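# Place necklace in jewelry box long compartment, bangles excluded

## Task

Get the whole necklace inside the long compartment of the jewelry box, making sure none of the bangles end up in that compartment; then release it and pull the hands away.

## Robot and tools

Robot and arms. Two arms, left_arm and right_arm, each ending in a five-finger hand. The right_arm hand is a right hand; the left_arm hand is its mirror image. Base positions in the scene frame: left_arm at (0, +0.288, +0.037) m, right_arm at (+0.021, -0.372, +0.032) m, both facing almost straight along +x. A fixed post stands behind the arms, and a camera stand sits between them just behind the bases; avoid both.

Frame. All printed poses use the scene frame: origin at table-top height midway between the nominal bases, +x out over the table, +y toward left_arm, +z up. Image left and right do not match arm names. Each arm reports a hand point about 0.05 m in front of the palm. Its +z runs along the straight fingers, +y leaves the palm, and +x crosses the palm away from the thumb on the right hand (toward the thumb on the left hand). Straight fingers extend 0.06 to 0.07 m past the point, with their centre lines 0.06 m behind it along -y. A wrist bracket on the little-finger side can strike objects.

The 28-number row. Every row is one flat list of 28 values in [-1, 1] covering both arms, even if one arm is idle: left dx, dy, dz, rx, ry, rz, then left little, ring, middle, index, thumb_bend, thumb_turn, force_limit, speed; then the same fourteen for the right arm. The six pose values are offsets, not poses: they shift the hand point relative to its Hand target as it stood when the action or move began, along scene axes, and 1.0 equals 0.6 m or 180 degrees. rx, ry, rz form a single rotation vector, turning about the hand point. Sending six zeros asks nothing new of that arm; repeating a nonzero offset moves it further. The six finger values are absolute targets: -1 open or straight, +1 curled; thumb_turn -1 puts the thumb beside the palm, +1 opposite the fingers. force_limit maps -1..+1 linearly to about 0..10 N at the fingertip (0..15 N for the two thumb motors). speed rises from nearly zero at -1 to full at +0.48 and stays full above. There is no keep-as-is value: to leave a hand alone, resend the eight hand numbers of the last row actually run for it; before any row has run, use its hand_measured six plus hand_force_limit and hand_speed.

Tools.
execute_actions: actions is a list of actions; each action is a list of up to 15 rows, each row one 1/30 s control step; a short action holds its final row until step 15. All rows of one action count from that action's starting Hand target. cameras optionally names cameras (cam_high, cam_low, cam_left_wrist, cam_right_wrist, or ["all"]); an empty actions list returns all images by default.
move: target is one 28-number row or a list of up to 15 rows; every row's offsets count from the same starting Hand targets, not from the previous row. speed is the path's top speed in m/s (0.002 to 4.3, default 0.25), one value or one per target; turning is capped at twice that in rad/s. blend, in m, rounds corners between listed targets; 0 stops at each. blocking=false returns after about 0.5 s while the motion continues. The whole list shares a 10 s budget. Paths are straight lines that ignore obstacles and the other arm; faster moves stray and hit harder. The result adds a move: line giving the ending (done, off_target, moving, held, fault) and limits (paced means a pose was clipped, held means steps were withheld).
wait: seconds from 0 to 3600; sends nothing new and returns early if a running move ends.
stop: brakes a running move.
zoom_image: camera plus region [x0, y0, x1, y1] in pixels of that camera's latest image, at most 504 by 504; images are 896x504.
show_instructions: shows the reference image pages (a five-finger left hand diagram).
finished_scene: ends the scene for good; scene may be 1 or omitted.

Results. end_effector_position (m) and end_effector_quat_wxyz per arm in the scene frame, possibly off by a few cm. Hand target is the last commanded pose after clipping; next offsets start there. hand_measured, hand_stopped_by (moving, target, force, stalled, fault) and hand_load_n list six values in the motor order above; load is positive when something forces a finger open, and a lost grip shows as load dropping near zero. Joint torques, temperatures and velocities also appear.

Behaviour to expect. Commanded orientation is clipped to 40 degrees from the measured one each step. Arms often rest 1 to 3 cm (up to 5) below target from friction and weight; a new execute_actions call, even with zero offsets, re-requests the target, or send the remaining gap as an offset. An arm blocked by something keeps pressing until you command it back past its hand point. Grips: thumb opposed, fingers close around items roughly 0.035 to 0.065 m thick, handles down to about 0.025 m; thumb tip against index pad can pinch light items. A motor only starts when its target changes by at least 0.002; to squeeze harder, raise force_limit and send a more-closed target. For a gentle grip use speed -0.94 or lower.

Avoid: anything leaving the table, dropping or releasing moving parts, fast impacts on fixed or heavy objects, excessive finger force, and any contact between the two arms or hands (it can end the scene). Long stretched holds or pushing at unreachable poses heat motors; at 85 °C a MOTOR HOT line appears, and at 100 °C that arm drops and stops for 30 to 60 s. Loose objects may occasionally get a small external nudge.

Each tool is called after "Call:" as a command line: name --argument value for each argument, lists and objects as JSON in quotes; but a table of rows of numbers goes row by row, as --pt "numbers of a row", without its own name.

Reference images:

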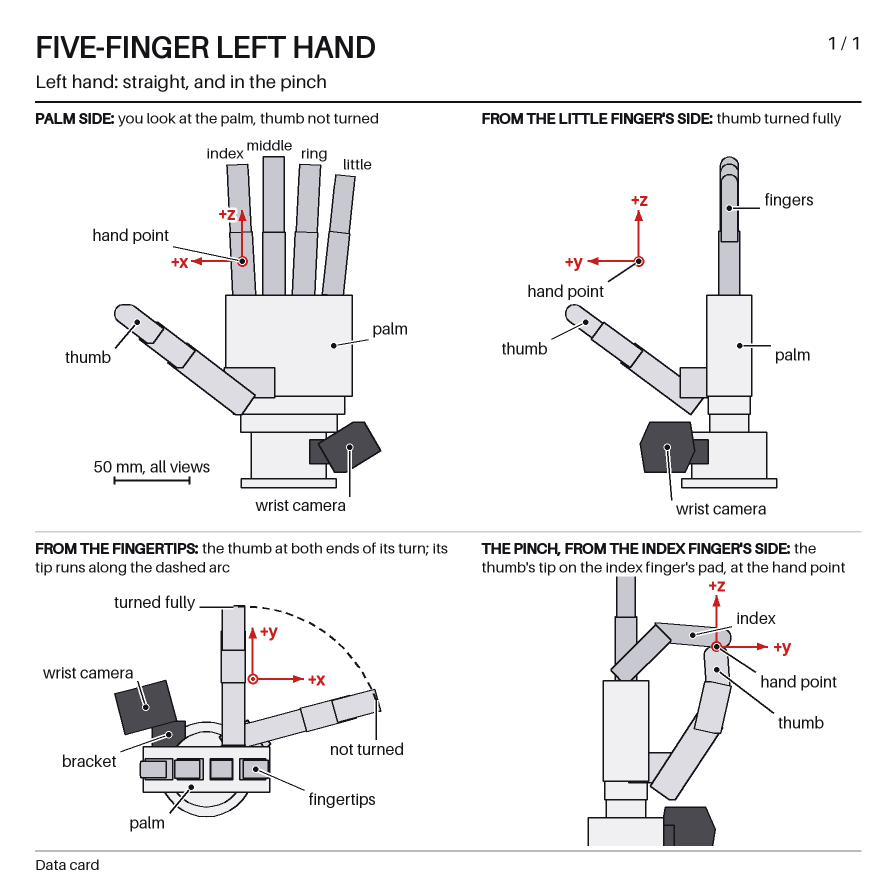

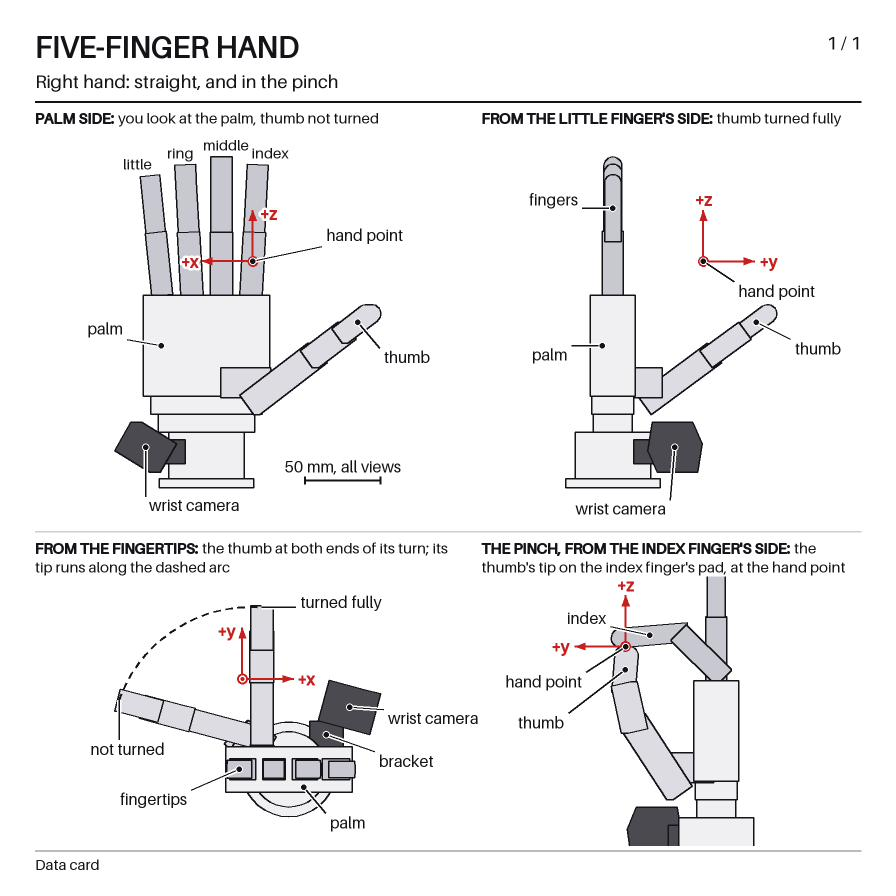

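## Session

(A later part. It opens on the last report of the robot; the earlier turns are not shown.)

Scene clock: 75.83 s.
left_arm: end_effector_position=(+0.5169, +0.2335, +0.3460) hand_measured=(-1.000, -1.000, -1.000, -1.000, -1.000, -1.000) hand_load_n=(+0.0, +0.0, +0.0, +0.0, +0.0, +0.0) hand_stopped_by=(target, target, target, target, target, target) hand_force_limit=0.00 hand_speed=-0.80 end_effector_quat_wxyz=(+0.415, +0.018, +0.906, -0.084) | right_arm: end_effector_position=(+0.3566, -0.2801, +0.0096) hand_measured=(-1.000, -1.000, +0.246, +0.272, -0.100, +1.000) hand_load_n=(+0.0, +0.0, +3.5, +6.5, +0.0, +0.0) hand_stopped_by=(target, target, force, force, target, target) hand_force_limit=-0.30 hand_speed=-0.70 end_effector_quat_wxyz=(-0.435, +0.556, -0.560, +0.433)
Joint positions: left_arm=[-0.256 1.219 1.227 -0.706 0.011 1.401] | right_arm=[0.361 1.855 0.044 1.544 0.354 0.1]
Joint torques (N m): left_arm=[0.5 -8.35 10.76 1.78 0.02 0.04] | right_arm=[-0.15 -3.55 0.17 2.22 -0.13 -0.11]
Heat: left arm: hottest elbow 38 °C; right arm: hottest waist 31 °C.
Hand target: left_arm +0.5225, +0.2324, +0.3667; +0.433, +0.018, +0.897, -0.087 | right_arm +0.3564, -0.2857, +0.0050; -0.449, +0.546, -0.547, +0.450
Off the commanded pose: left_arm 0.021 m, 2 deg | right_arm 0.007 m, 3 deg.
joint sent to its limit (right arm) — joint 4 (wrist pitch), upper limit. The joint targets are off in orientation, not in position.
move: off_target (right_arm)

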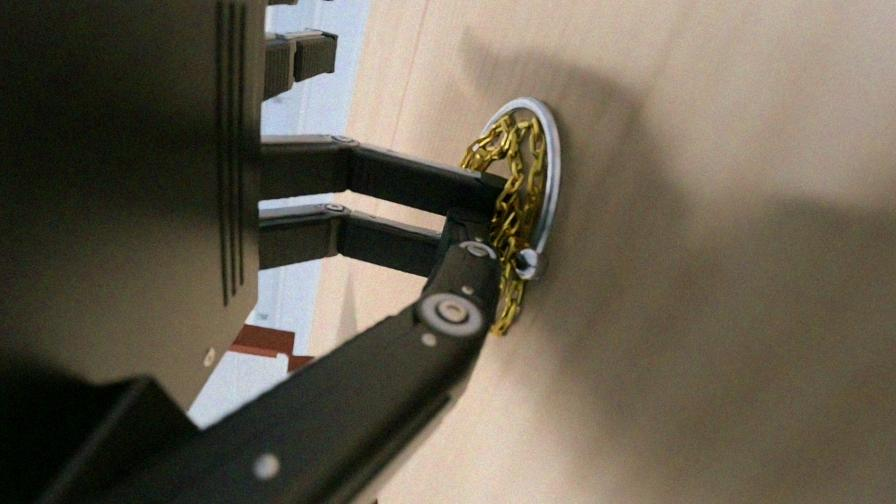

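Call:
move --target '[0,0,0,0,0,0,-1,-1,-1,-1,-1,-1,0,-0.8, 0.01,0.0,0.08,0,0.02,0,-1,-1,0.5,0.5,-0.1,1,-0.3,-0.7]' --cameras '["cam_right_wrist"]' --speed 0.06

Call:
zoom_image --camera "cam_right_wrist" --region '[400, 60, 700, 360]'

Scene clock: 78.03 s.
left_arm: end_effector_position=(+0.5169, +0.2335, +0.3460) hand_measured=(-1.000, -1.000, -1.000, -1.000, -1.000, -1.000) hand_load_n=(+0.0, +0.0, +0.0, +0.0, +0.0, +0.0) hand_stopped_by=(target, target, target, target, target, target) hand_force_limit=0.00 hand_speed=-0.80 end_effector_quat_wxyz=(+0.415, +0.018, +0.906, -0.084) | right_arm: end_effector_position=(+0.3556, -0.2825, +0.0478) hand_measured=(-1.000, -1.000, +0.246, +0.272, -0.100, +1.000) hand_load_n=(+0.0, +0.0, +3.5, +6.5, +0.0, +0.0) hand_stopped_by=(target, target, force, force, target, target) hand_force_limit=-0.30 hand_speed=-0.70 end_effector_quat_wxyz=(-0.431, +0.564, -0.561, +0.426)
Joint positions: left_arm=[-0.256 1.219 1.227 -0.706 0.011 1.401] | right_arm=[0.336 1.337 0.038 1.015 0.318 0.095]
Joint torques (N m): left_arm=[0.73 -8.41 10.7 1.8 0.03 0.03] | right_arm=[-0.32 -3.43 4.77 1.31 -0.11 -0.06]
Heat: left arm: hottest elbow 38 °C; right arm: hottest waist 31 °C.
Hand target: left_arm +0.5225, +0.2324, +0.3667; +0.433, +0.018, +0.897, -0.087 | right_arm +0.3623, -0.2857, +0.0530; -0.431, +0.559, -0.561, +0.432
Off the commanded pose: left_arm 0.021 m, 2 deg | right_arm 0.009 m, 1 deg.
move: done

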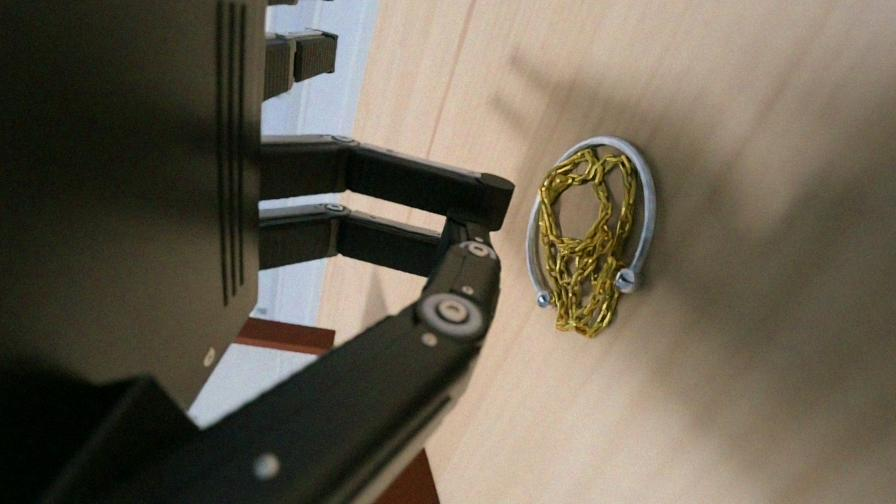

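Scaled by 1.680 from the camera's image (finer frame: 1280x720).

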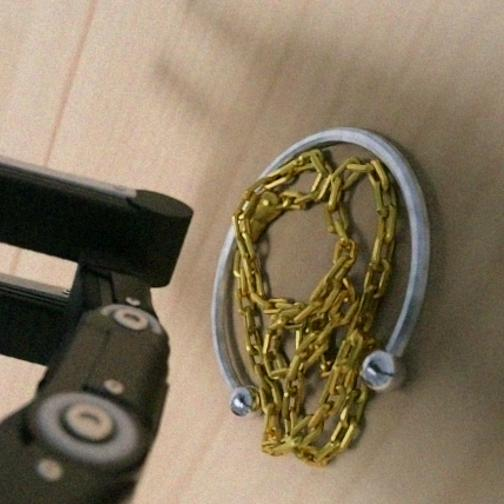

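Call:
move --target '[0,0,0,0,0,0,-1,-1,-1,-1,-1,-1,0,-0.8, -0.019,-0.042,-0.013,0,0,0,-1,-1,-1,0.1,-1,-1,-0.3,-0.3]' --cameras '["cam_right_wrist"]' --speed 0.06

Scene clock: 85.50 s.
left_arm: end_effector_position=(+0.5169, +0.2335, +0.3460) hand_measured=(-1.000, -1.000, -1.000, -1.000, -1.000, -1.000) hand_load_n=(+0.0, +0.0, +0.0, +0.0, +0.5, +0.0) hand_stopped_by=(target, target, target, target, target, target) hand_force_limit=0.00 hand_speed=-0.80 end_effector_quat_wxyz=(+0.415, +0.018, +0.906, -0.084) | right_arm: end_effector_position=(+0.3505, -0.3056, +0.0447) hand_measured=(-1.000, -1.000, -1.000, +0.100, -1.000, -1.000) hand_load_n=(+0.0, +0.0, +0.0, +0.0, +0.0, +0.0) hand_stopped_by=(target, target, target, target, target, target) hand_force_limit=-0.30 hand_speed=-0.30 end_effector_quat_wxyz=(-0.433, +0.562, -0.562, +0.425)
Joint positions: left_arm=[-0.256 1.219 1.227 -0.706 0.011 1.401] | right_arm=[0.21 1.359 0.005 1.082 0.197 0.064]
Joint torques (N m): left_arm=[0.44 -8.29 10.65 1.8 0.02 0.05] | right_arm=[-0.26 -1.79 3.19 2.78 -0.14 -0.08]
Heat: left arm: hottest elbow 38 °C; right arm: hottest waist 31 °C.
Hand target: left_arm +0.5225, +0.2324, +0.3667; +0.433, +0.018, +0.897, -0.087 | right_arm +0.3510, -0.3109, +0.0453; -0.431, +0.559, -0.561, +0.432
Off the commanded pose: left_arm 0.021 m, 2 deg | right_arm 0.005 m, 1 deg.
move: done

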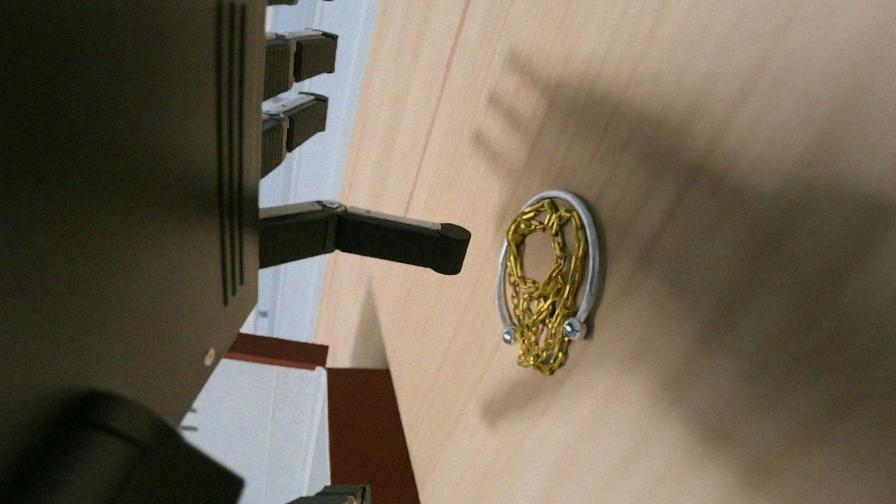

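Call:
move --target '[0,0,0,0,0,0,-1,-1,-1,-1,-1,-1,0,-0.8, 0.002,0.004,-0.05,0,0,0,-1,-1,-1,0.1,-1,-1,-0.3,-0.3]' --cameras '["cam_right_wrist"]' --speed 0.05

Scene clock: 87.17 s.
left_arm: end_effector_position=(+0.5169, +0.2335, +0.3460) hand_measured=(-1.000, -1.000, -1.000, -1.000, -1.000, -1.000) hand_load_n=(+0.0, +0.0, +0.0, +0.0, +0.0, +0.0) hand_stopped_by=(target, target, target, target, target, target) hand_force_limit=0.00 hand_speed=-0.80 end_effector_quat_wxyz=(+0.415, +0.018, +0.906, -0.084) | right_arm: end_effector_position=(+0.3489, -0.3059, +0.0315) hand_measured=(-1.000, -1.000, -1.000, +0.100, -1.000, -1.000) hand_load_n=(+0.0, +0.0, +0.0, +0.0, +0.0, +0.0) hand_stopped_by=(target, target, target, target, target, target) hand_force_limit=-0.30 hand_speed=-0.30 end_effector_quat_wxyz=(-0.427, +0.566, -0.565, +0.421)
Joint positions: left_arm=[-0.256 1.219 1.227 -0.706 0.011 1.401] | right_arm=[0.21 1.485 0.005 1.191 0.197 0.064]
Joint torques (N m): left_arm=[0.38 -8.47 10.78 1.81 0.02 0.04] | right_arm=[0.85 -3.9 2.58 1.4 -0.02 0.07]
Heat: left arm: hottest elbow 38 °C; right arm: hottest waist 31 °C.
Hand target: left_arm +0.5225, +0.2324, +0.3667; +0.433, +0.018, +0.897, -0.087 | right_arm +0.3493, -0.3058, +0.0331; -0.428, +0.566, -0.565, +0.422 (not the last commanded pose)
Off the commanded pose: left_arm 0.021 m, 2 deg | right_arm 0.017 m, 2 deg.
move: held (right_arm; a check stopped the path); limits=held
pose unreachable (right arm): on one or more control steps of this call, first in action 0 (counted from 0), this arm could not follow its commanded pose, so it was not sent that pose on those steps. It may still have moved: this result reports where it is.
cause: moving toward the commanded pose would bring two parts of the arm too close to each other (joints 2 (shoulder) and 3 (elbow) lie between them).

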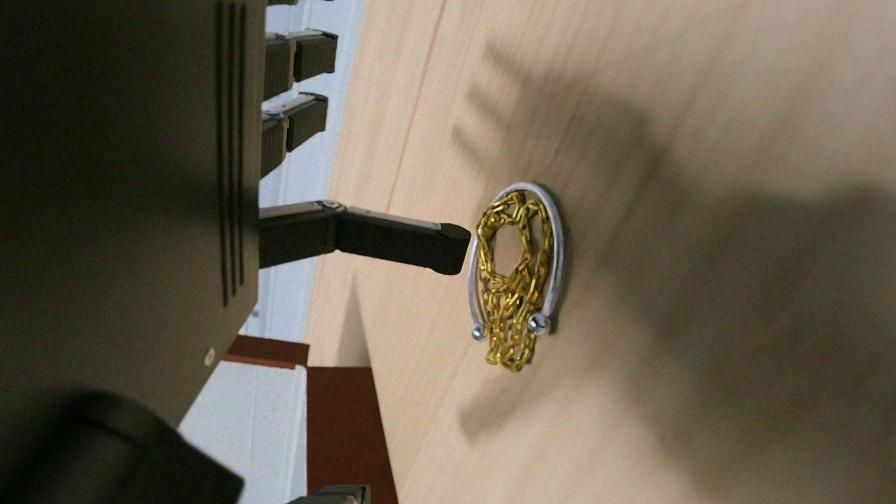

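Call:
move --target '[0,0,0,0,0,0,-1,-1,-1,-1,-1,-1,0,-0.8,0,0,0.06,0,0.0833,0,-1,-1,-1,0.1,-1,-1,-0.3,-0.3]' --speed 0.12 --cameras '["cam_high","cam_right_wrist"]'

Scene clock: 91.23 s.
left_arm: end_effector_position=(+0.5169, +0.2335, +0.3460) hand_measured=(-1.000, -1.000, -1.000, -1.000, -1.000, -1.000) hand_load_n=(+0.0, +0.0, +0.0, +0.0, +0.0, +0.0) hand_stopped_by=(target, target, target, target, target, target) hand_force_limit=0.00 hand_speed=-0.80 end_effector_quat_wxyz=(+0.415, +0.018, +0.906, -0.084) | right_arm: end_effector_position=(+0.3296, -0.3060, +0.0481) hand_measured=(-1.000, -1.000, -1.000, +0.100, -1.000, -1.000) hand_load_n=(+0.0, +0.0, +0.0, +0.0, +0.0, +0.0) hand_stopped_by=(target, target, target, target, target, target) hand_force_limit=-0.30 hand_speed=-0.30 end_effector_quat_wxyz=(-0.336, +0.632, -0.612, +0.336)
Joint positions: left_arm=[-0.256 1.219 1.227 -0.706 0.011 1.401] | right_arm=[0.187 0.886 0.166 0.133 0.145 0.081]
Joint torques (N m): left_arm=[0.56 -8.47 10.62 1.73 0.03 0.03] | right_arm=[-0.21 -1.32 10.74 1.2 -0.12 0.22]
Heat: left arm: hottest elbow 38 °C; right arm: hottest waist 31 °C.
Hand target: left_arm +0.5225, +0.2324, +0.3667; +0.433, +0.018, +0.897, -0.087 | right_arm +0.3493, -0.3059, +0.0691; -0.351, +0.616, -0.616, +0.344
Off the commanded pose: left_arm 0.021 m, 2 deg | right_arm 0.029 m, 3 deg.
move: off_target (right_arm)

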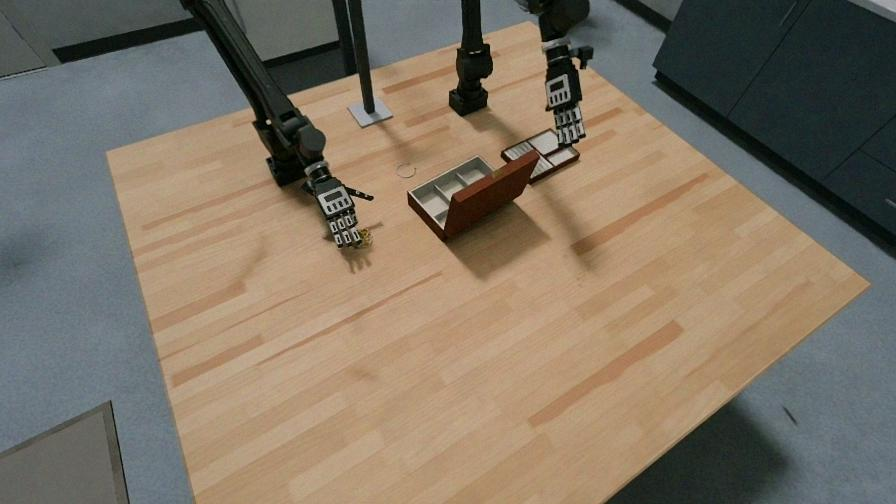

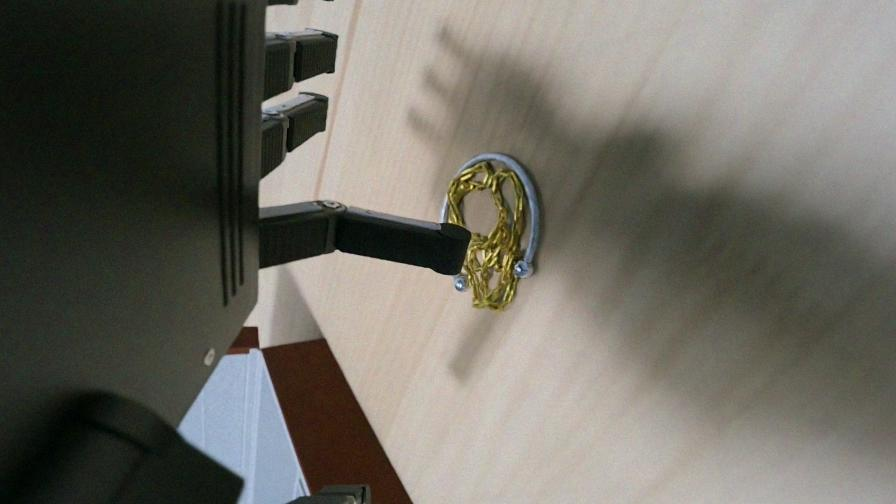

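Call:
move --target '[0,0,0,0,0,0,-1,-1,-1,-1,-1,-1,0,-0.8,0.028,0.013,-0.048,0,0,0,-1,-1,-1,0.1,-1,-1,-0.3,-0.3]' --speed 0.1 --cameras '["cam_right_wrist"]'

Scene clock: 96.80 s.
left_arm: end_effector_position=(+0.5169, +0.2335, +0.3460) hand_measured=(-1.000, -1.000, -1.000, -1.000, -1.000, -1.000) hand_load_n=(+0.0, +0.0, +0.0, +0.0, +0.0, +0.0) hand_stopped_by=(target, target, target, target, target, target) hand_force_limit=0.00 hand_speed=-0.80 end_effector_quat_wxyz=(+0.415, +0.018, +0.906, -0.084) | right_arm: end_effector_position=(+0.3420, -0.3053, +0.0233) hand_measured=(-1.000, -1.000, -1.000, +0.100, -1.000, -1.000) hand_load_n=(+0.0, +0.0, +0.0, +0.0, +0.0, +0.0) hand_stopped_by=(target, target, target, target, target, target) hand_force_limit=-0.30 hand_speed=-0.30 end_effector_quat_wxyz=(-0.330, +0.629, -0.620, +0.334)
Joint positions: left_arm=[-0.256 1.219 1.227 -0.706 0.011 1.401] | right_arm=[0.187 1.09 0.166 0.322 0.157 0.094]
Joint torques (N m): left_arm=[0.56 -8.53 10.74 1.84 0.02 0.03] | right_arm=[1.32 -1.32 9.26 2.63 0.14 0.22]
Heat: left arm: hottest elbow 38 °C; right arm: hottest waist 31 °C.
Hand target: left_arm +0.5225, +0.2324, +0.3667; +0.433, +0.018, +0.897, -0.087 | right_arm +0.3661, -0.2980, +0.0403; -0.351, +0.616, -0.616, +0.344
Off the commanded pose: left_arm 0.021 m, 2 deg | right_arm 0.030 m, 3 deg.
move: off_target (right_arm)

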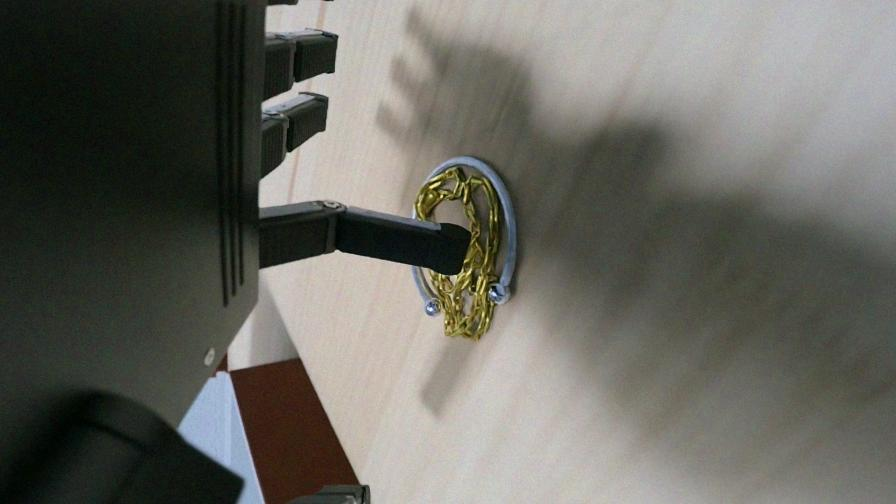

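Call:
move --target '[0,0,0,0,0,0,-1,-1,-1,-1,-1,-1,0,-0.8,0.038,0.010,0.02,0,0,0,-1,-1,-1,0.1,-1,-1,-0.3,-0.3]' --speed 0.1 --cameras '["cam_right_wrist"]'

Scene clock: 98.13 s.
left_arm: end_effector_position=(+0.5169, +0.2335, +0.3460) hand_measured=(-1.000, -1.000, -1.000, -1.000, -1.000, -1.000) hand_load_n=(+0.0, +0.0, +0.0, +0.0, +0.0, +0.0) hand_stopped_by=(target, target, target, target, target, target) hand_force_limit=0.00 hand_speed=-0.80 end_effector_quat_wxyz=(+0.415, +0.018, +0.906, -0.084) | right_arm: end_effector_position=(+0.3726, -0.3003, +0.0402) hand_measured=(-1.000, -1.000, -1.000, +0.100, -1.000, -1.000) hand_load_n=(+0.0, +0.0, +0.0, +0.0, +0.0, +0.0) hand_stopped_by=(target, target, target, target, target, target) hand_force_limit=-0.30 hand_speed=-0.30 end_effector_quat_wxyz=(-0.338, +0.622, -0.618, +0.342)
Joint positions: left_arm=[-0.256 1.219 1.227 -0.706 0.011 1.401] | right_arm=[0.187 1.135 0.24 0.318 0.163 0.097]
Joint torques (N m): left_arm=[0.62 -8.29 10.78 1.8 0.03 0.01] | right_arm=[1.79 -2.14 9.21 1.59 0.13 0.22]
Heat: left arm: hottest elbow 38 °C; right arm: hottest waist 31 °C.
Hand target: left_arm +0.5225, +0.2324, +0.3667; +0.433, +0.018, +0.897, -0.087 | right_arm +0.3890, -0.2920, +0.0524; -0.351, +0.616, -0.616, +0.344
Off the commanded pose: left_arm 0.021 m, 2 deg | right_arm 0.022 m, 2 deg.
move: off_target (right_arm)

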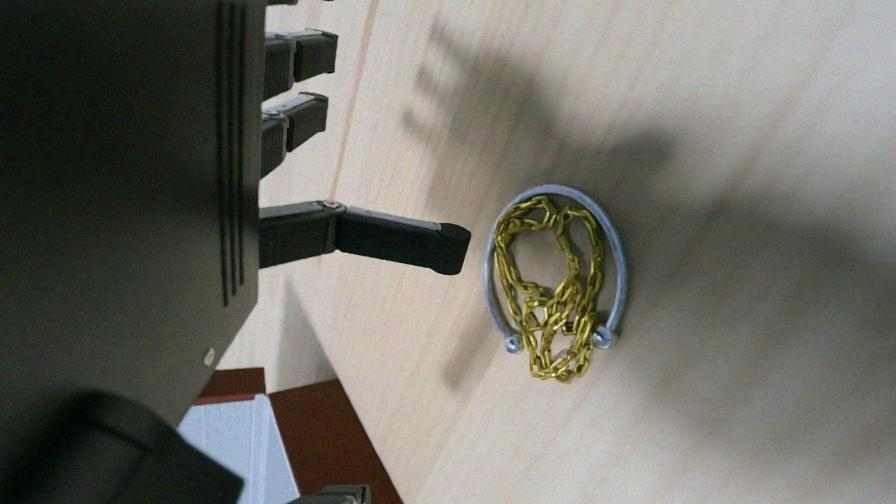

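Call:
move --target '[0,0,0,0,0,0,-1,-1,-1,-1,-1,-1,0,-0.8,-0.028,0.0017,-0.029,0,0,0,-1,-1,-1,0.1,-1,-1,-0.3,-0.3]' --speed 0.1 --cameras '["cam_right_wrist"]'

Scene clock: 100.10 s.
left_arm: end_effector_position=(+0.5169, +0.2335, +0.3460) hand_measured=(-1.000, -1.000, -1.000, -1.000, -1.000, -1.000) hand_load_n=(+0.0, +0.0, +0.0, +0.0, +0.0, +0.0) hand_stopped_by=(target, target, target, target, target, target) hand_force_limit=0.00 hand_speed=-0.80 end_effector_quat_wxyz=(+0.415, +0.018, +0.906, -0.084) | right_arm: end_effector_position=(+0.3709, -0.2971, +0.0345) hand_measured=(-1.000, -1.000, -1.000, +0.100, -1.000, -1.000) hand_load_n=(+0.0, +0.0, +0.0, +0.0, +0.0, -0.5) hand_stopped_by=(target, target, target, target, target, target) hand_force_limit=-0.30 hand_speed=-0.30 end_effector_quat_wxyz=(-0.343, +0.618, -0.617, +0.346)
Joint positions: left_arm=[-0.256 1.219 1.227 -0.706 0.011 1.401] | right_arm=[0.204 1.164 0.221 0.379 0.179 0.107]
Joint torques (N m): left_arm=[0.62 -8.35 10.7 1.76 0.03 0.04] | right_arm=[1.9 -2.14 6.01 2.59 0.14 0.22]
Heat: left arm: hottest elbow 38 °C; right arm: hottest waist 31 °C.
Hand target: left_arm +0.5225, +0.2324, +0.3667; +0.433, +0.018, +0.897, -0.087 | right_arm +0.3723, -0.2910, +0.0350; -0.351, +0.616, -0.616, +0.344
Off the commanded pose: left_arm 0.021 m, 2 deg | right_arm 0.006 m, 1 deg.
move: done

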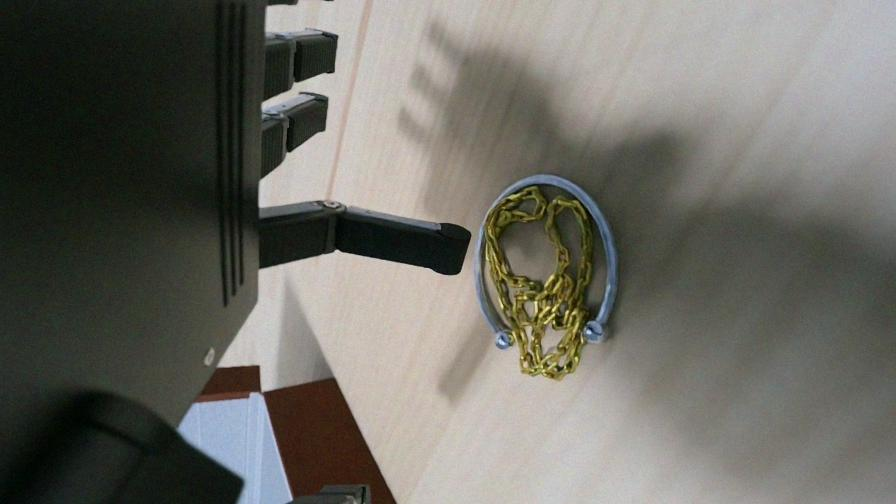

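Call:
move --target '[0,0,0,0,0,0,-1,-1,-1,-1,-1,-1,0,-0.8,-0.026,-0.0025,-0.025,0,0,0,-1,-1,-1,0.1,-1,-1,-0.3,-0.3]' --speed 0.08 --cameras '["cam_right_wrist"]'

Scene clock: 101.80 s.
left_arm: end_effector_position=(+0.5169, +0.2335, +0.3460) hand_measured=(-1.000, -1.000, -1.000, -1.000, -1.000, -1.000) hand_load_n=(+0.0, +0.0, +0.0, +0.0, +0.0, +0.0) hand_stopped_by=(target, target, target, target, target, target) hand_force_limit=0.00 hand_speed=-0.80 end_effector_quat_wxyz=(+0.415, +0.018, +0.906, -0.084) | right_arm: end_effector_position=(+0.3555, -0.2984, +0.0194) hand_measured=(-1.000, -1.000, -1.000, +0.100, -1.000, -1.000) hand_load_n=(+0.0, +0.0, +0.0, +0.0, +0.0, +0.0) hand_stopped_by=(target, target, target, target, target, target) hand_force_limit=-0.30 hand_speed=-0.30 end_effector_quat_wxyz=(-0.343, +0.618, -0.617, +0.346)
Joint positions: left_arm=[-0.256 1.219 1.227 -0.706 0.011 1.401] | right_arm=[0.214 1.193 0.168 0.461 0.188 0.112]
Joint torques (N m): left_arm=[0.5 -8.35 10.7 1.83 0.03 0.02] | right_arm=[1.9 -1.9 5.48 2.58 0.15 0.22]
Heat: left arm: hottest elbow 38 °C; right arm: hottest waist 31 °C.
Hand target: left_arm +0.5225, +0.2324, +0.3667; +0.433, +0.018, +0.897, -0.087 | right_arm +0.3565, -0.2925, +0.0199; -0.351, +0.616, -0.616, +0.344
Off the commanded pose: left_arm 0.021 m, 2 deg | right_arm 0.006 m, 1 deg.
move: done

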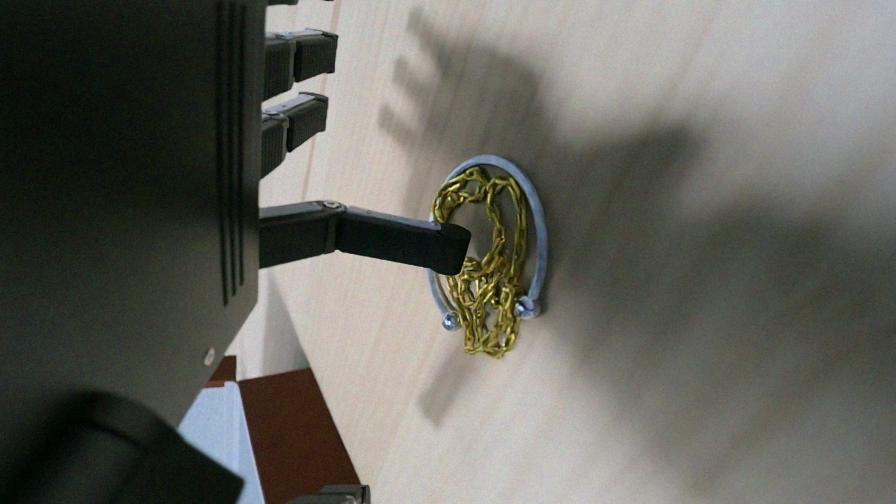

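Call:
move --target '[0,0,0,0,0,0,-1,-1,-1,-1,-1,-1,0,-0.8,0.002,-0.001,-0.022,0,0,0,-1,-1,-1,0.1,-1,-1,-0.3,-0.3]' --speed 0.04 --cameras '["cam_right_wrist"]'

Scene clock: 103.37 s.
left_arm: end_effector_position=(+0.5169, +0.2335, +0.3460) hand_measured=(-1.000, -1.000, -1.000, -1.000, -1.000, -1.000) hand_load_n=(+0.0, +0.0, +0.0, +0.0, +0.0, +0.0) hand_stopped_by=(target, target, target, target, target, target) hand_force_limit=0.00 hand_speed=-0.80 end_effector_quat_wxyz=(+0.415, +0.018, +0.906, -0.084) | right_arm: end_effector_position=(+0.3605, -0.2971, +0.0098) hand_measured=(-1.000, -1.000, -1.000, +0.100, -1.000, -1.000) hand_load_n=(+0.0, +0.0, +0.0, -1.0, +0.0, +0.0) hand_stopped_by=(target, target, target, target, target, target) hand_force_limit=-0.30 hand_speed=-0.30 end_effector_quat_wxyz=(-0.347, +0.615, -0.616, +0.348)
Joint positions: left_arm=[-0.256 1.219 1.227 -0.706 0.011 1.401] | right_arm=[0.214 1.285 0.164 0.568 0.188 0.113]
Joint torques (N m): left_arm=[0.67 -8.18 10.63 1.76 0.03 0.02] | right_arm=[1.61 -2.08 4.48 2.54 0.01 0.18]
Heat: left arm: hottest elbow 38 °C; right arm: hottest waist 31 °C.
Hand target: left_arm +0.5225, +0.2324, +0.3667; +0.433, +0.018, +0.897, -0.087 | right_arm +0.3577, -0.2931, +0.0068; -0.351, +0.616, -0.616, +0.344
Off the commanded pose: left_arm 0.021 m, 2 deg | right_arm 0.006 m, 1 deg.
move: done

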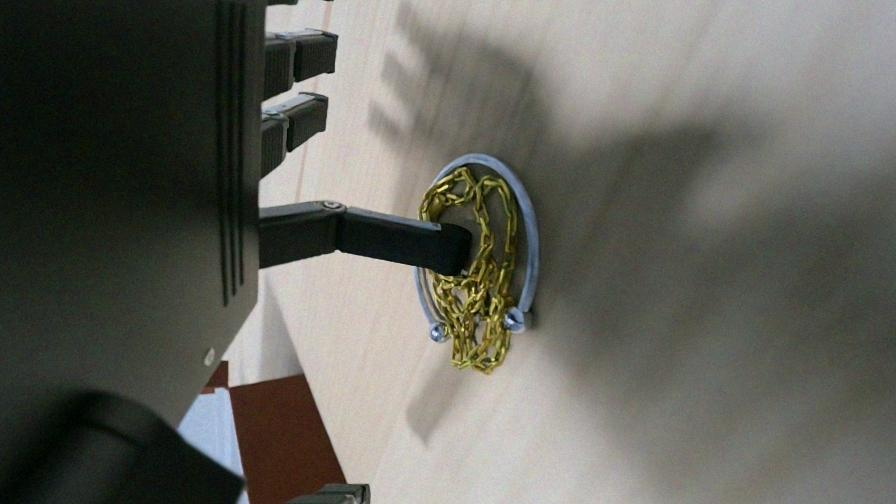

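Call:
zoom_image --camera "cam_right_wrist" --region '[360, 130, 600, 400]'

Scaled by 1.867 from the camera's image (finer frame: 1280x720).

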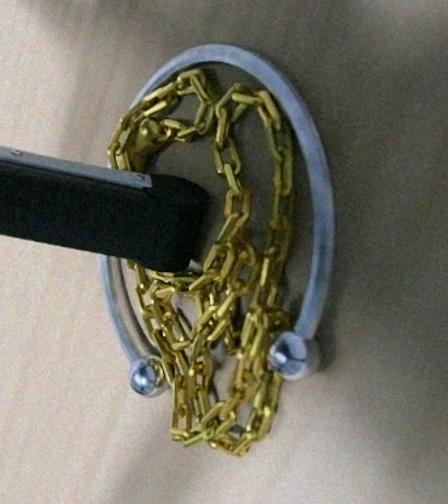

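Call:
move --pt "0 0 0 0 0 0 -1 -1 -1 -1 -1 -1 0 -0.8 -0.005 0 -0.010 0 0 0 -1 -1 -1 0.1 -1 -1 -0.3 -0.3" --pt "0 0 0 0 0 0 -1 -1 -1 -1 -1 -1 0 -0.8 -0.03 0.05 -0.010 0 0 0 -1 -1 -1 0.1 -1 -1 -0.3 -0.3" --speed 0.05 --cameras '["cam_right_wrist"]'

Scene clock: 106.60 s.
left_arm: end_effector_position=(+0.5169, +0.2335, +0.3460) hand_measured=(-1.000, -1.000, -1.000, -1.000, -1.000, -1.000) hand_load_n=(+0.0, +0.0, +0.0, +0.0, +0.0, +0.0) hand_stopped_by=(target, target, target, target, target, target) hand_force_limit=0.00 hand_speed=-0.80 end_effector_quat_wxyz=(+0.415, +0.018, +0.906, -0.084) | right_arm: end_effector_position=(+0.3516, -0.2694, +0.0092) hand_measured=(-1.000, -1.000, -1.000, +0.100, -1.000, -1.000) hand_load_n=(-0.5, +0.0, +0.0, +0.0, +0.0, -0.5) hand_stopped_by=(target, target, target, target, target, target) hand_force_limit=-0.30 hand_speed=-0.30 end_effector_quat_wxyz=(-0.356, +0.605, -0.615, +0.359)
Joint positions: left_arm=[-0.256 1.219 1.227 -0.706 0.011 1.401] | right_arm=[0.368 1.308 0.146 0.619 0.334 0.198]
Joint torques (N m): left_arm=[0.73 -8.41 10.76 1.72 0.02 0.04] | right_arm=[2.49 -2.96 3.89 0.76 -0.16 0.25]
Heat: left arm: hottest elbow 38 °C; right arm: hottest waist 31 °C.
Hand target: left_arm +0.5225, +0.2324, +0.3667; +0.433, +0.018, +0.897, -0.087 | right_arm +0.3398, -0.2632, +0.0008; -0.351, +0.616, -0.616, +0.344
Off the commanded pose: left_arm 0.021 m, 2 deg | right_arm 0.016 m, 2 deg.
move: off_target (right_arm)

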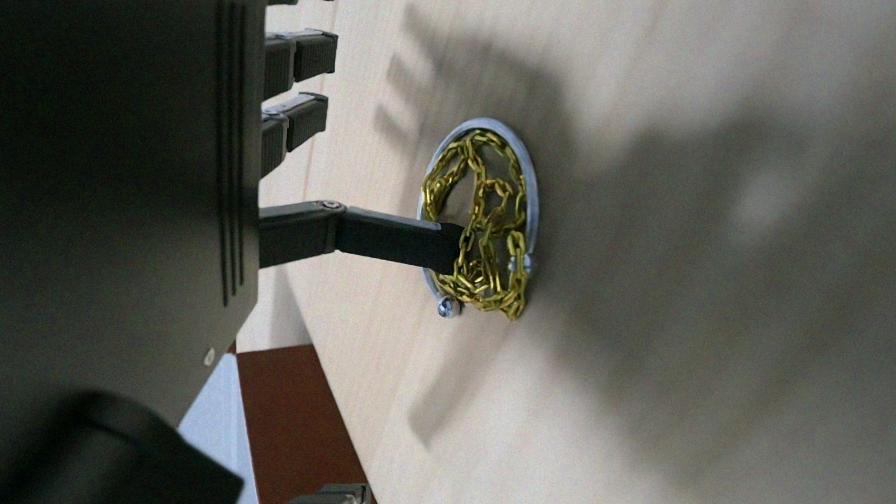

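Call:
zoom_image --camera "cam_right_wrist" --region '[380, 100, 600, 340]'

Scaled by 2.100 from the camera's image (finer frame: 1280x720).

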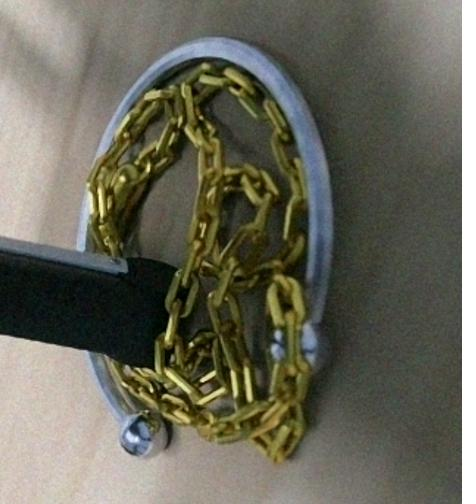

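Call:
move --target '[0,0,0,0,0,0,-1,-1,-1,-1,-1,-1,0,-0.8,-0.035,0.065,-0.008,0,0,0,-1,-1,-1,0.1,-1,-1,-0.3,-0.3]' --speed 0.06 --cameras '["cam_right_wrist"]'

Scene clock: 108.87 s.
left_arm: end_effector_position=(+0.5169, +0.2335, +0.3460) hand_measured=(-1.000, -1.000, -1.000, -1.000, -1.000, -1.000) hand_load_n=(+0.0, +0.0, +0.0, +0.0, +0.0, +0.0) hand_stopped_by=(target, target, target, target, target, target) hand_force_limit=0.00 hand_speed=-0.80 end_effector_quat_wxyz=(+0.415, +0.018, +0.906, -0.084) | right_arm: end_effector_position=(+0.3329, -0.2318, +0.0093) hand_measured=(-1.000, -1.000, -1.000, +0.100, -1.000, -1.000) hand_load_n=(+0.0, +0.0, +0.0, +0.0, +0.0, +0.0) hand_stopped_by=(target, target, target, target, target, target) hand_force_limit=-0.30 hand_speed=-0.30 end_effector_quat_wxyz=(-0.361, +0.596, -0.619, +0.363)
Joint positions: left_arm=[-0.256 1.219 1.227 -0.706 0.011 1.401] | right_arm=[0.584 1.308 0.146 0.58 0.527 0.336]
Joint torques (N m): left_arm=[0.5 -8.47 10.7 1.81 0.02 0.05] | right_arm=[2.9 -1.9 4.25 0.31 -0.53 0.26]
Heat: left arm: hottest elbow 38 °C; right arm: hottest waist 31 °C.
Hand target: left_arm +0.5225, +0.2324, +0.3667; +0.433, +0.018, +0.897, -0.087 | right_arm +0.3188, -0.2240, -0.0039; -0.351, +0.616, -0.616, +0.344
Off the commanded pose: left_arm 0.021 m, 2 deg | right_arm 0.021 m, 3 deg.
move: off_target (right_arm)

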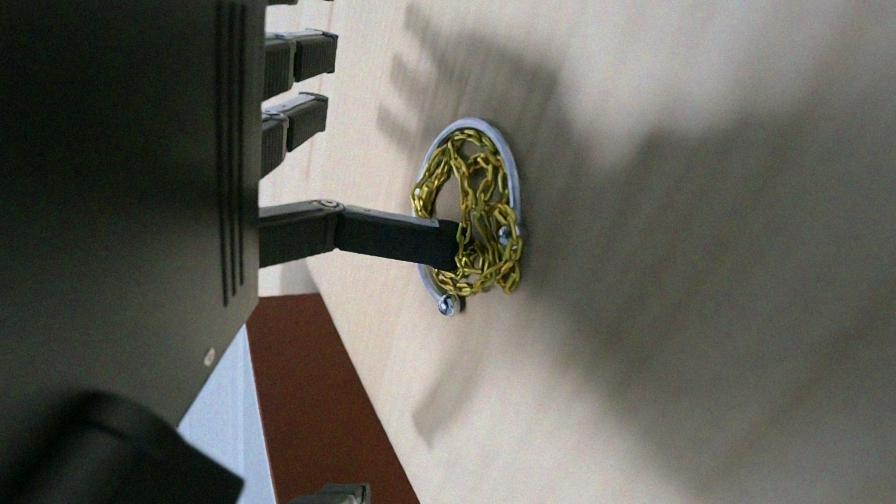

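Call:
move --pt "0 0 0 0 0 0 -1 -1 -1 -1 -1 -1 0 -0.8 0.006 -0.004 0.012 0 0.0833 0 -1 -1 -1 0.1 -1 -1 -0.3 -0.3" --pt "0 0 0 0 0 0 -1 -1 -1 -1 -1 -1 0 -0.8 -0.1 0.012 0.006 0 0.0833 0 -1 -1 -1 0.1 -1 -1 -0.3 -0.3" --speed 0.06 --cameras '["cam_right_wrist"]'

Scene clock: 116.77 s.
left_arm: end_effector_position=(+0.5169, +0.2335, +0.3460) hand_measured=(-1.000, -1.000, -1.000, -1.000, -1.000, -1.000) hand_load_n=(+0.0, +0.0, +0.0, +0.0, +0.0, +0.0) hand_stopped_by=(target, target, target, target, target, target) hand_force_limit=0.00 hand_speed=-0.80 end_effector_quat_wxyz=(+0.415, +0.018, +0.906, -0.084) | right_arm: end_effector_position=(+0.2777, -0.2126, +0.0131) hand_measured=(-1.000, -1.000, -1.000, +0.100, -1.000, -1.000) hand_load_n=(+0.0, -0.5, +0.0, +0.5, +0.0, +0.0) hand_stopped_by=(target, target, target, target, target, target) hand_force_limit=-0.30 hand_speed=-0.30 end_effector_quat_wxyz=(-0.287, +0.640, -0.659, +0.271)
Joint positions: left_arm=[-0.256 1.219 1.227 -0.706 0.011 1.401] | right_arm=[0.67 1.047 0.234 -0.065 0.46 0.534]
Joint torques (N m): left_arm=[0.44 -8.53 10.71 1.76 0.02 0.04] | right_arm=[2.32 -1.73 4.85 0.21 -0.07 0.17]
Heat: left arm: hottest elbow 39 °C; right arm: hottest waist 31 °C.
Hand target: left_arm +0.5225, +0.2324, +0.3667; +0.433, +0.018, +0.897, -0.087 | right_arm +0.2587, -0.2170, -0.0004; -0.267, +0.655, -0.656, +0.261
Off the commanded pose: left_arm 0.021 m, 2 deg | right_arm 0.024 m, 3 deg.
move: off_target (right_arm)

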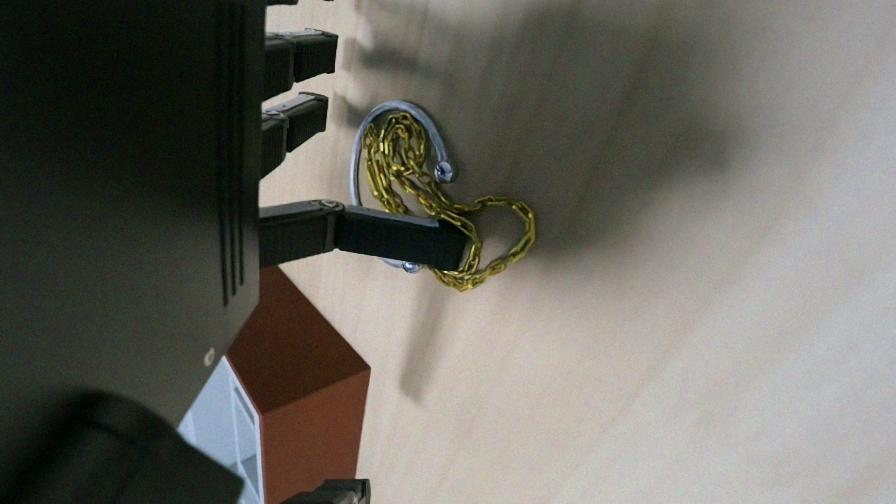

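Call:
move --pt "0 0 0 0 0 0 -1 -1 -1 -1 -1 -1 0 -0.8 -0.06 0.02 0.004 0 0.02 0 -1 -1 -1 0.1 -1 -1 -0.3 -0.3" --pt "0 0 0 0 0 0 -1 -1 -1 -1 -1 -1 0 -0.8 -0.08 0.055 0.006 0 0.02 0 -1 -1 -1 0.1 -1 -1 -0.3 -0.3" --speed 0.06 --blend 0.01 --cameras '["cam_right_wrist"]'

Scene clock: 119.33 s.
left_arm: end_effector_position=(+0.5169, +0.2335, +0.3460) hand_measured=(-1.000, -1.000, -1.000, -1.000, -1.000, -1.000) hand_load_n=(+0.0, +0.0, +0.0, +0.0, +0.0, +0.0) hand_stopped_by=(target, target, target, target, target, target) hand_force_limit=0.00 hand_speed=-0.80 end_effector_quat_wxyz=(+0.415, +0.018, +0.906, -0.084) | right_arm: end_effector_position=(+0.2246, -0.1888, +0.0124) hand_measured=(-1.000, -1.000, -1.000, +0.100, -1.000, -1.000) hand_load_n=(+0.0, +0.0, +0.0, -1.5, +0.0, +0.0) hand_stopped_by=(target, target, target, target, target, target) hand_force_limit=-0.30 hand_speed=-0.30 end_effector_quat_wxyz=(-0.263, +0.646, -0.670, +0.255)
Joint positions: left_arm=[-0.256 1.219 1.227 -0.706 0.011 1.401] | right_arm=[0.92 0.989 0.253 -0.324 0.576 0.806]
Joint torques (N m): left_arm=[0.62 -8.35 10.62 1.8 0.03 0.03] | right_arm=[2.96 0.5 7.09 0.08 -0.77 0.24]
Heat: left arm: hottest elbow 39 °C; right arm: hottest waist 31 °C.
Hand target: left_arm +0.5225, +0.2324, +0.3667; +0.433, +0.018, +0.897, -0.087 | right_arm +0.2107, -0.1840, +0.0032; -0.247, +0.663, -0.664, +0.240
Off the commanded pose: left_arm 0.021 m, 2 deg | right_arm 0.017 m, 3 deg.
move: off_target (right_arm)

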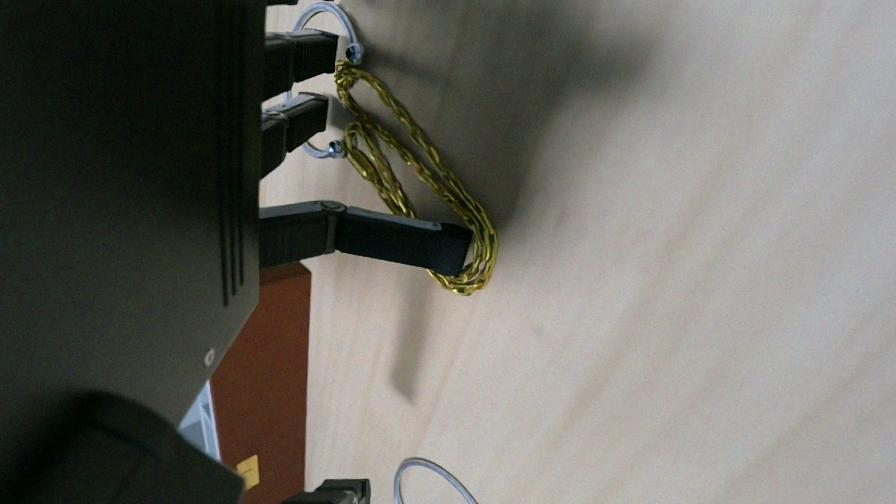

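Call:
move --pt "0 0 0 0 0 0 -1 -1 -1 -1 -1 -1 0 -0.8 0 0 0.002 0 0 0 -1 -1 -1 0.1 -1 1 -0.3 -0.3" --pt "0 0 0 0 0 0 -1 -1 -1 -1 -1 -1 0 -0.8 0 0 0.002 0 0 0 -1 -1 -1 0.1 -0.45 1 -0.3 -0.3" --speed 0.06 --cameras '["cam_right_wrist"]'

Scene clock: 126.13 s.
left_arm: end_effector_position=(+0.5169, +0.2335, +0.3460) hand_measured=(-1.000, -1.000, -1.000, -1.000, -1.000, -1.000) hand_load_n=(+0.0, +0.0, +0.0, +0.0, +0.0, +0.0) hand_stopped_by=(target, target, target, target, target, target) hand_force_limit=0.00 hand_speed=-0.80 end_effector_quat_wxyz=(+0.415, +0.018, +0.906, -0.084) | right_arm: end_effector_position=(+0.2244, -0.1887, +0.0126) hand_measured=(-1.000, -1.000, -1.000, +0.100, -0.450, +1.000) hand_load_n=(+0.0, +0.0, +0.0, -0.5, +0.0, +0.0) hand_stopped_by=(target, target, target, target, target, target) hand_force_limit=-0.30 hand_speed=-0.30 end_effector_quat_wxyz=(-0.262, +0.645, -0.671, +0.255)
Joint positions: left_arm=[-0.256 1.219 1.227 -0.706 0.011 1.401] | right_arm=[0.92 0.989 0.255 -0.329 0.576 0.809]
Joint torques (N m): left_arm=[0.56 -8.64 10.73 1.74 0 0.04] | right_arm=[2.96 0.21 7.09 0.01 -0.77 0.2]
Heat: left arm: hottest elbow 39 °C; right arm: hottest waist 31 °C.
Hand target: left_arm +0.5225, +0.2324, +0.3667; +0.433, +0.018, +0.897, -0.087 | right_arm +0.2107, -0.1839, +0.0045; -0.247, +0.663, -0.664, +0.240
Off the commanded pose: left_arm 0.021 m, 2 deg | right_arm 0.017 m, 3 deg.
move: off_target (right_arm); target 2's new numbers were sent with right_arm's hand 0.017 m and 3 deg from that target

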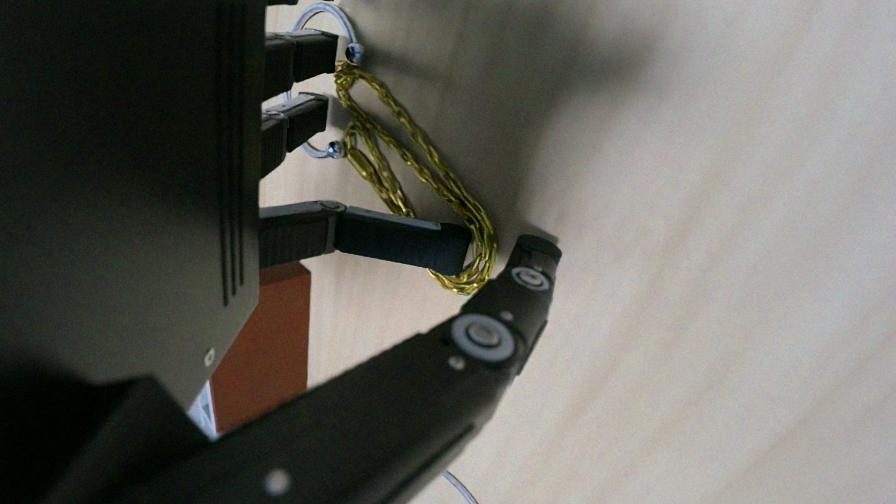

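Call:
move --target '[0,0,0,0,0,0,-1,-1,-1,-1,-1,-1,0,-0.8,-0.001,0,0.004,0,-0.045,0,-1,-1,-1,0.1,-0.45,1,-0.3,-0.3]' --speed 0.05 --cameras '["cam_right_wrist"]'

Scene clock: 128.87 s.
left_arm: end_effector_position=(+0.5169, +0.2335, +0.3460) hand_measured=(-1.000, -1.000, -1.000, -1.000, -1.000, -1.000) hand_load_n=(+0.0, +0.0, +0.0, +0.0, +0.0, +0.0) hand_stopped_by=(target, target, target, target, target, target) hand_force_limit=0.00 hand_speed=-0.80 end_effector_quat_wxyz=(+0.415, +0.018, +0.906, -0.084) | right_arm: end_effector_position=(+0.2177, -0.1836, +0.0131) hand_measured=(-1.000, -1.000, -1.000, +0.100, -0.450, +1.000) hand_load_n=(+0.0, +0.0, +0.0, +0.0, +0.0, +0.5) hand_stopped_by=(target, target, target, target, target, target) hand_force_limit=-0.30 hand_speed=-0.30 end_effector_quat_wxyz=(-0.294, +0.638, -0.649, +0.292)
Joint positions: left_arm=[-0.256 1.219 1.227 -0.706 0.011 1.401] | right_arm=[1.053 0.99 0.221 -0.29 0.719 0.877]
Joint torques (N m): left_arm=[0.67 -8.18 10.74 1.81 0.02 0.02] | right_arm=[2.2 -0.91 5.42 1.33 0.13 0.16]
Heat: left arm: hottest elbow 39 °C; right arm: hottest waist 31 °C.
Hand target: left_arm +0.5225, +0.2324, +0.3667; +0.433, +0.018, +0.897, -0.087 | right_arm +0.2102, -0.1839, +0.0068; -0.293, +0.645, -0.645, +0.287
Off the commanded pose: left_arm 0.021 m, 2 deg | right_arm 0.010 m, 1 deg.
move: done

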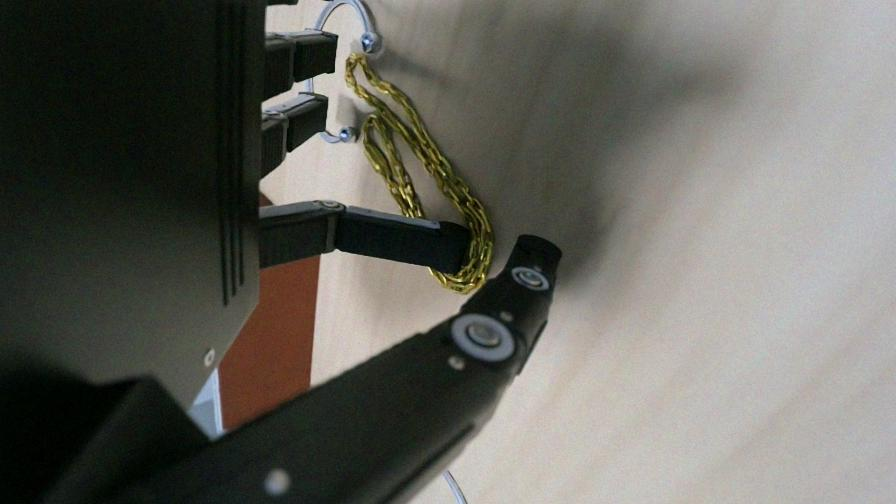

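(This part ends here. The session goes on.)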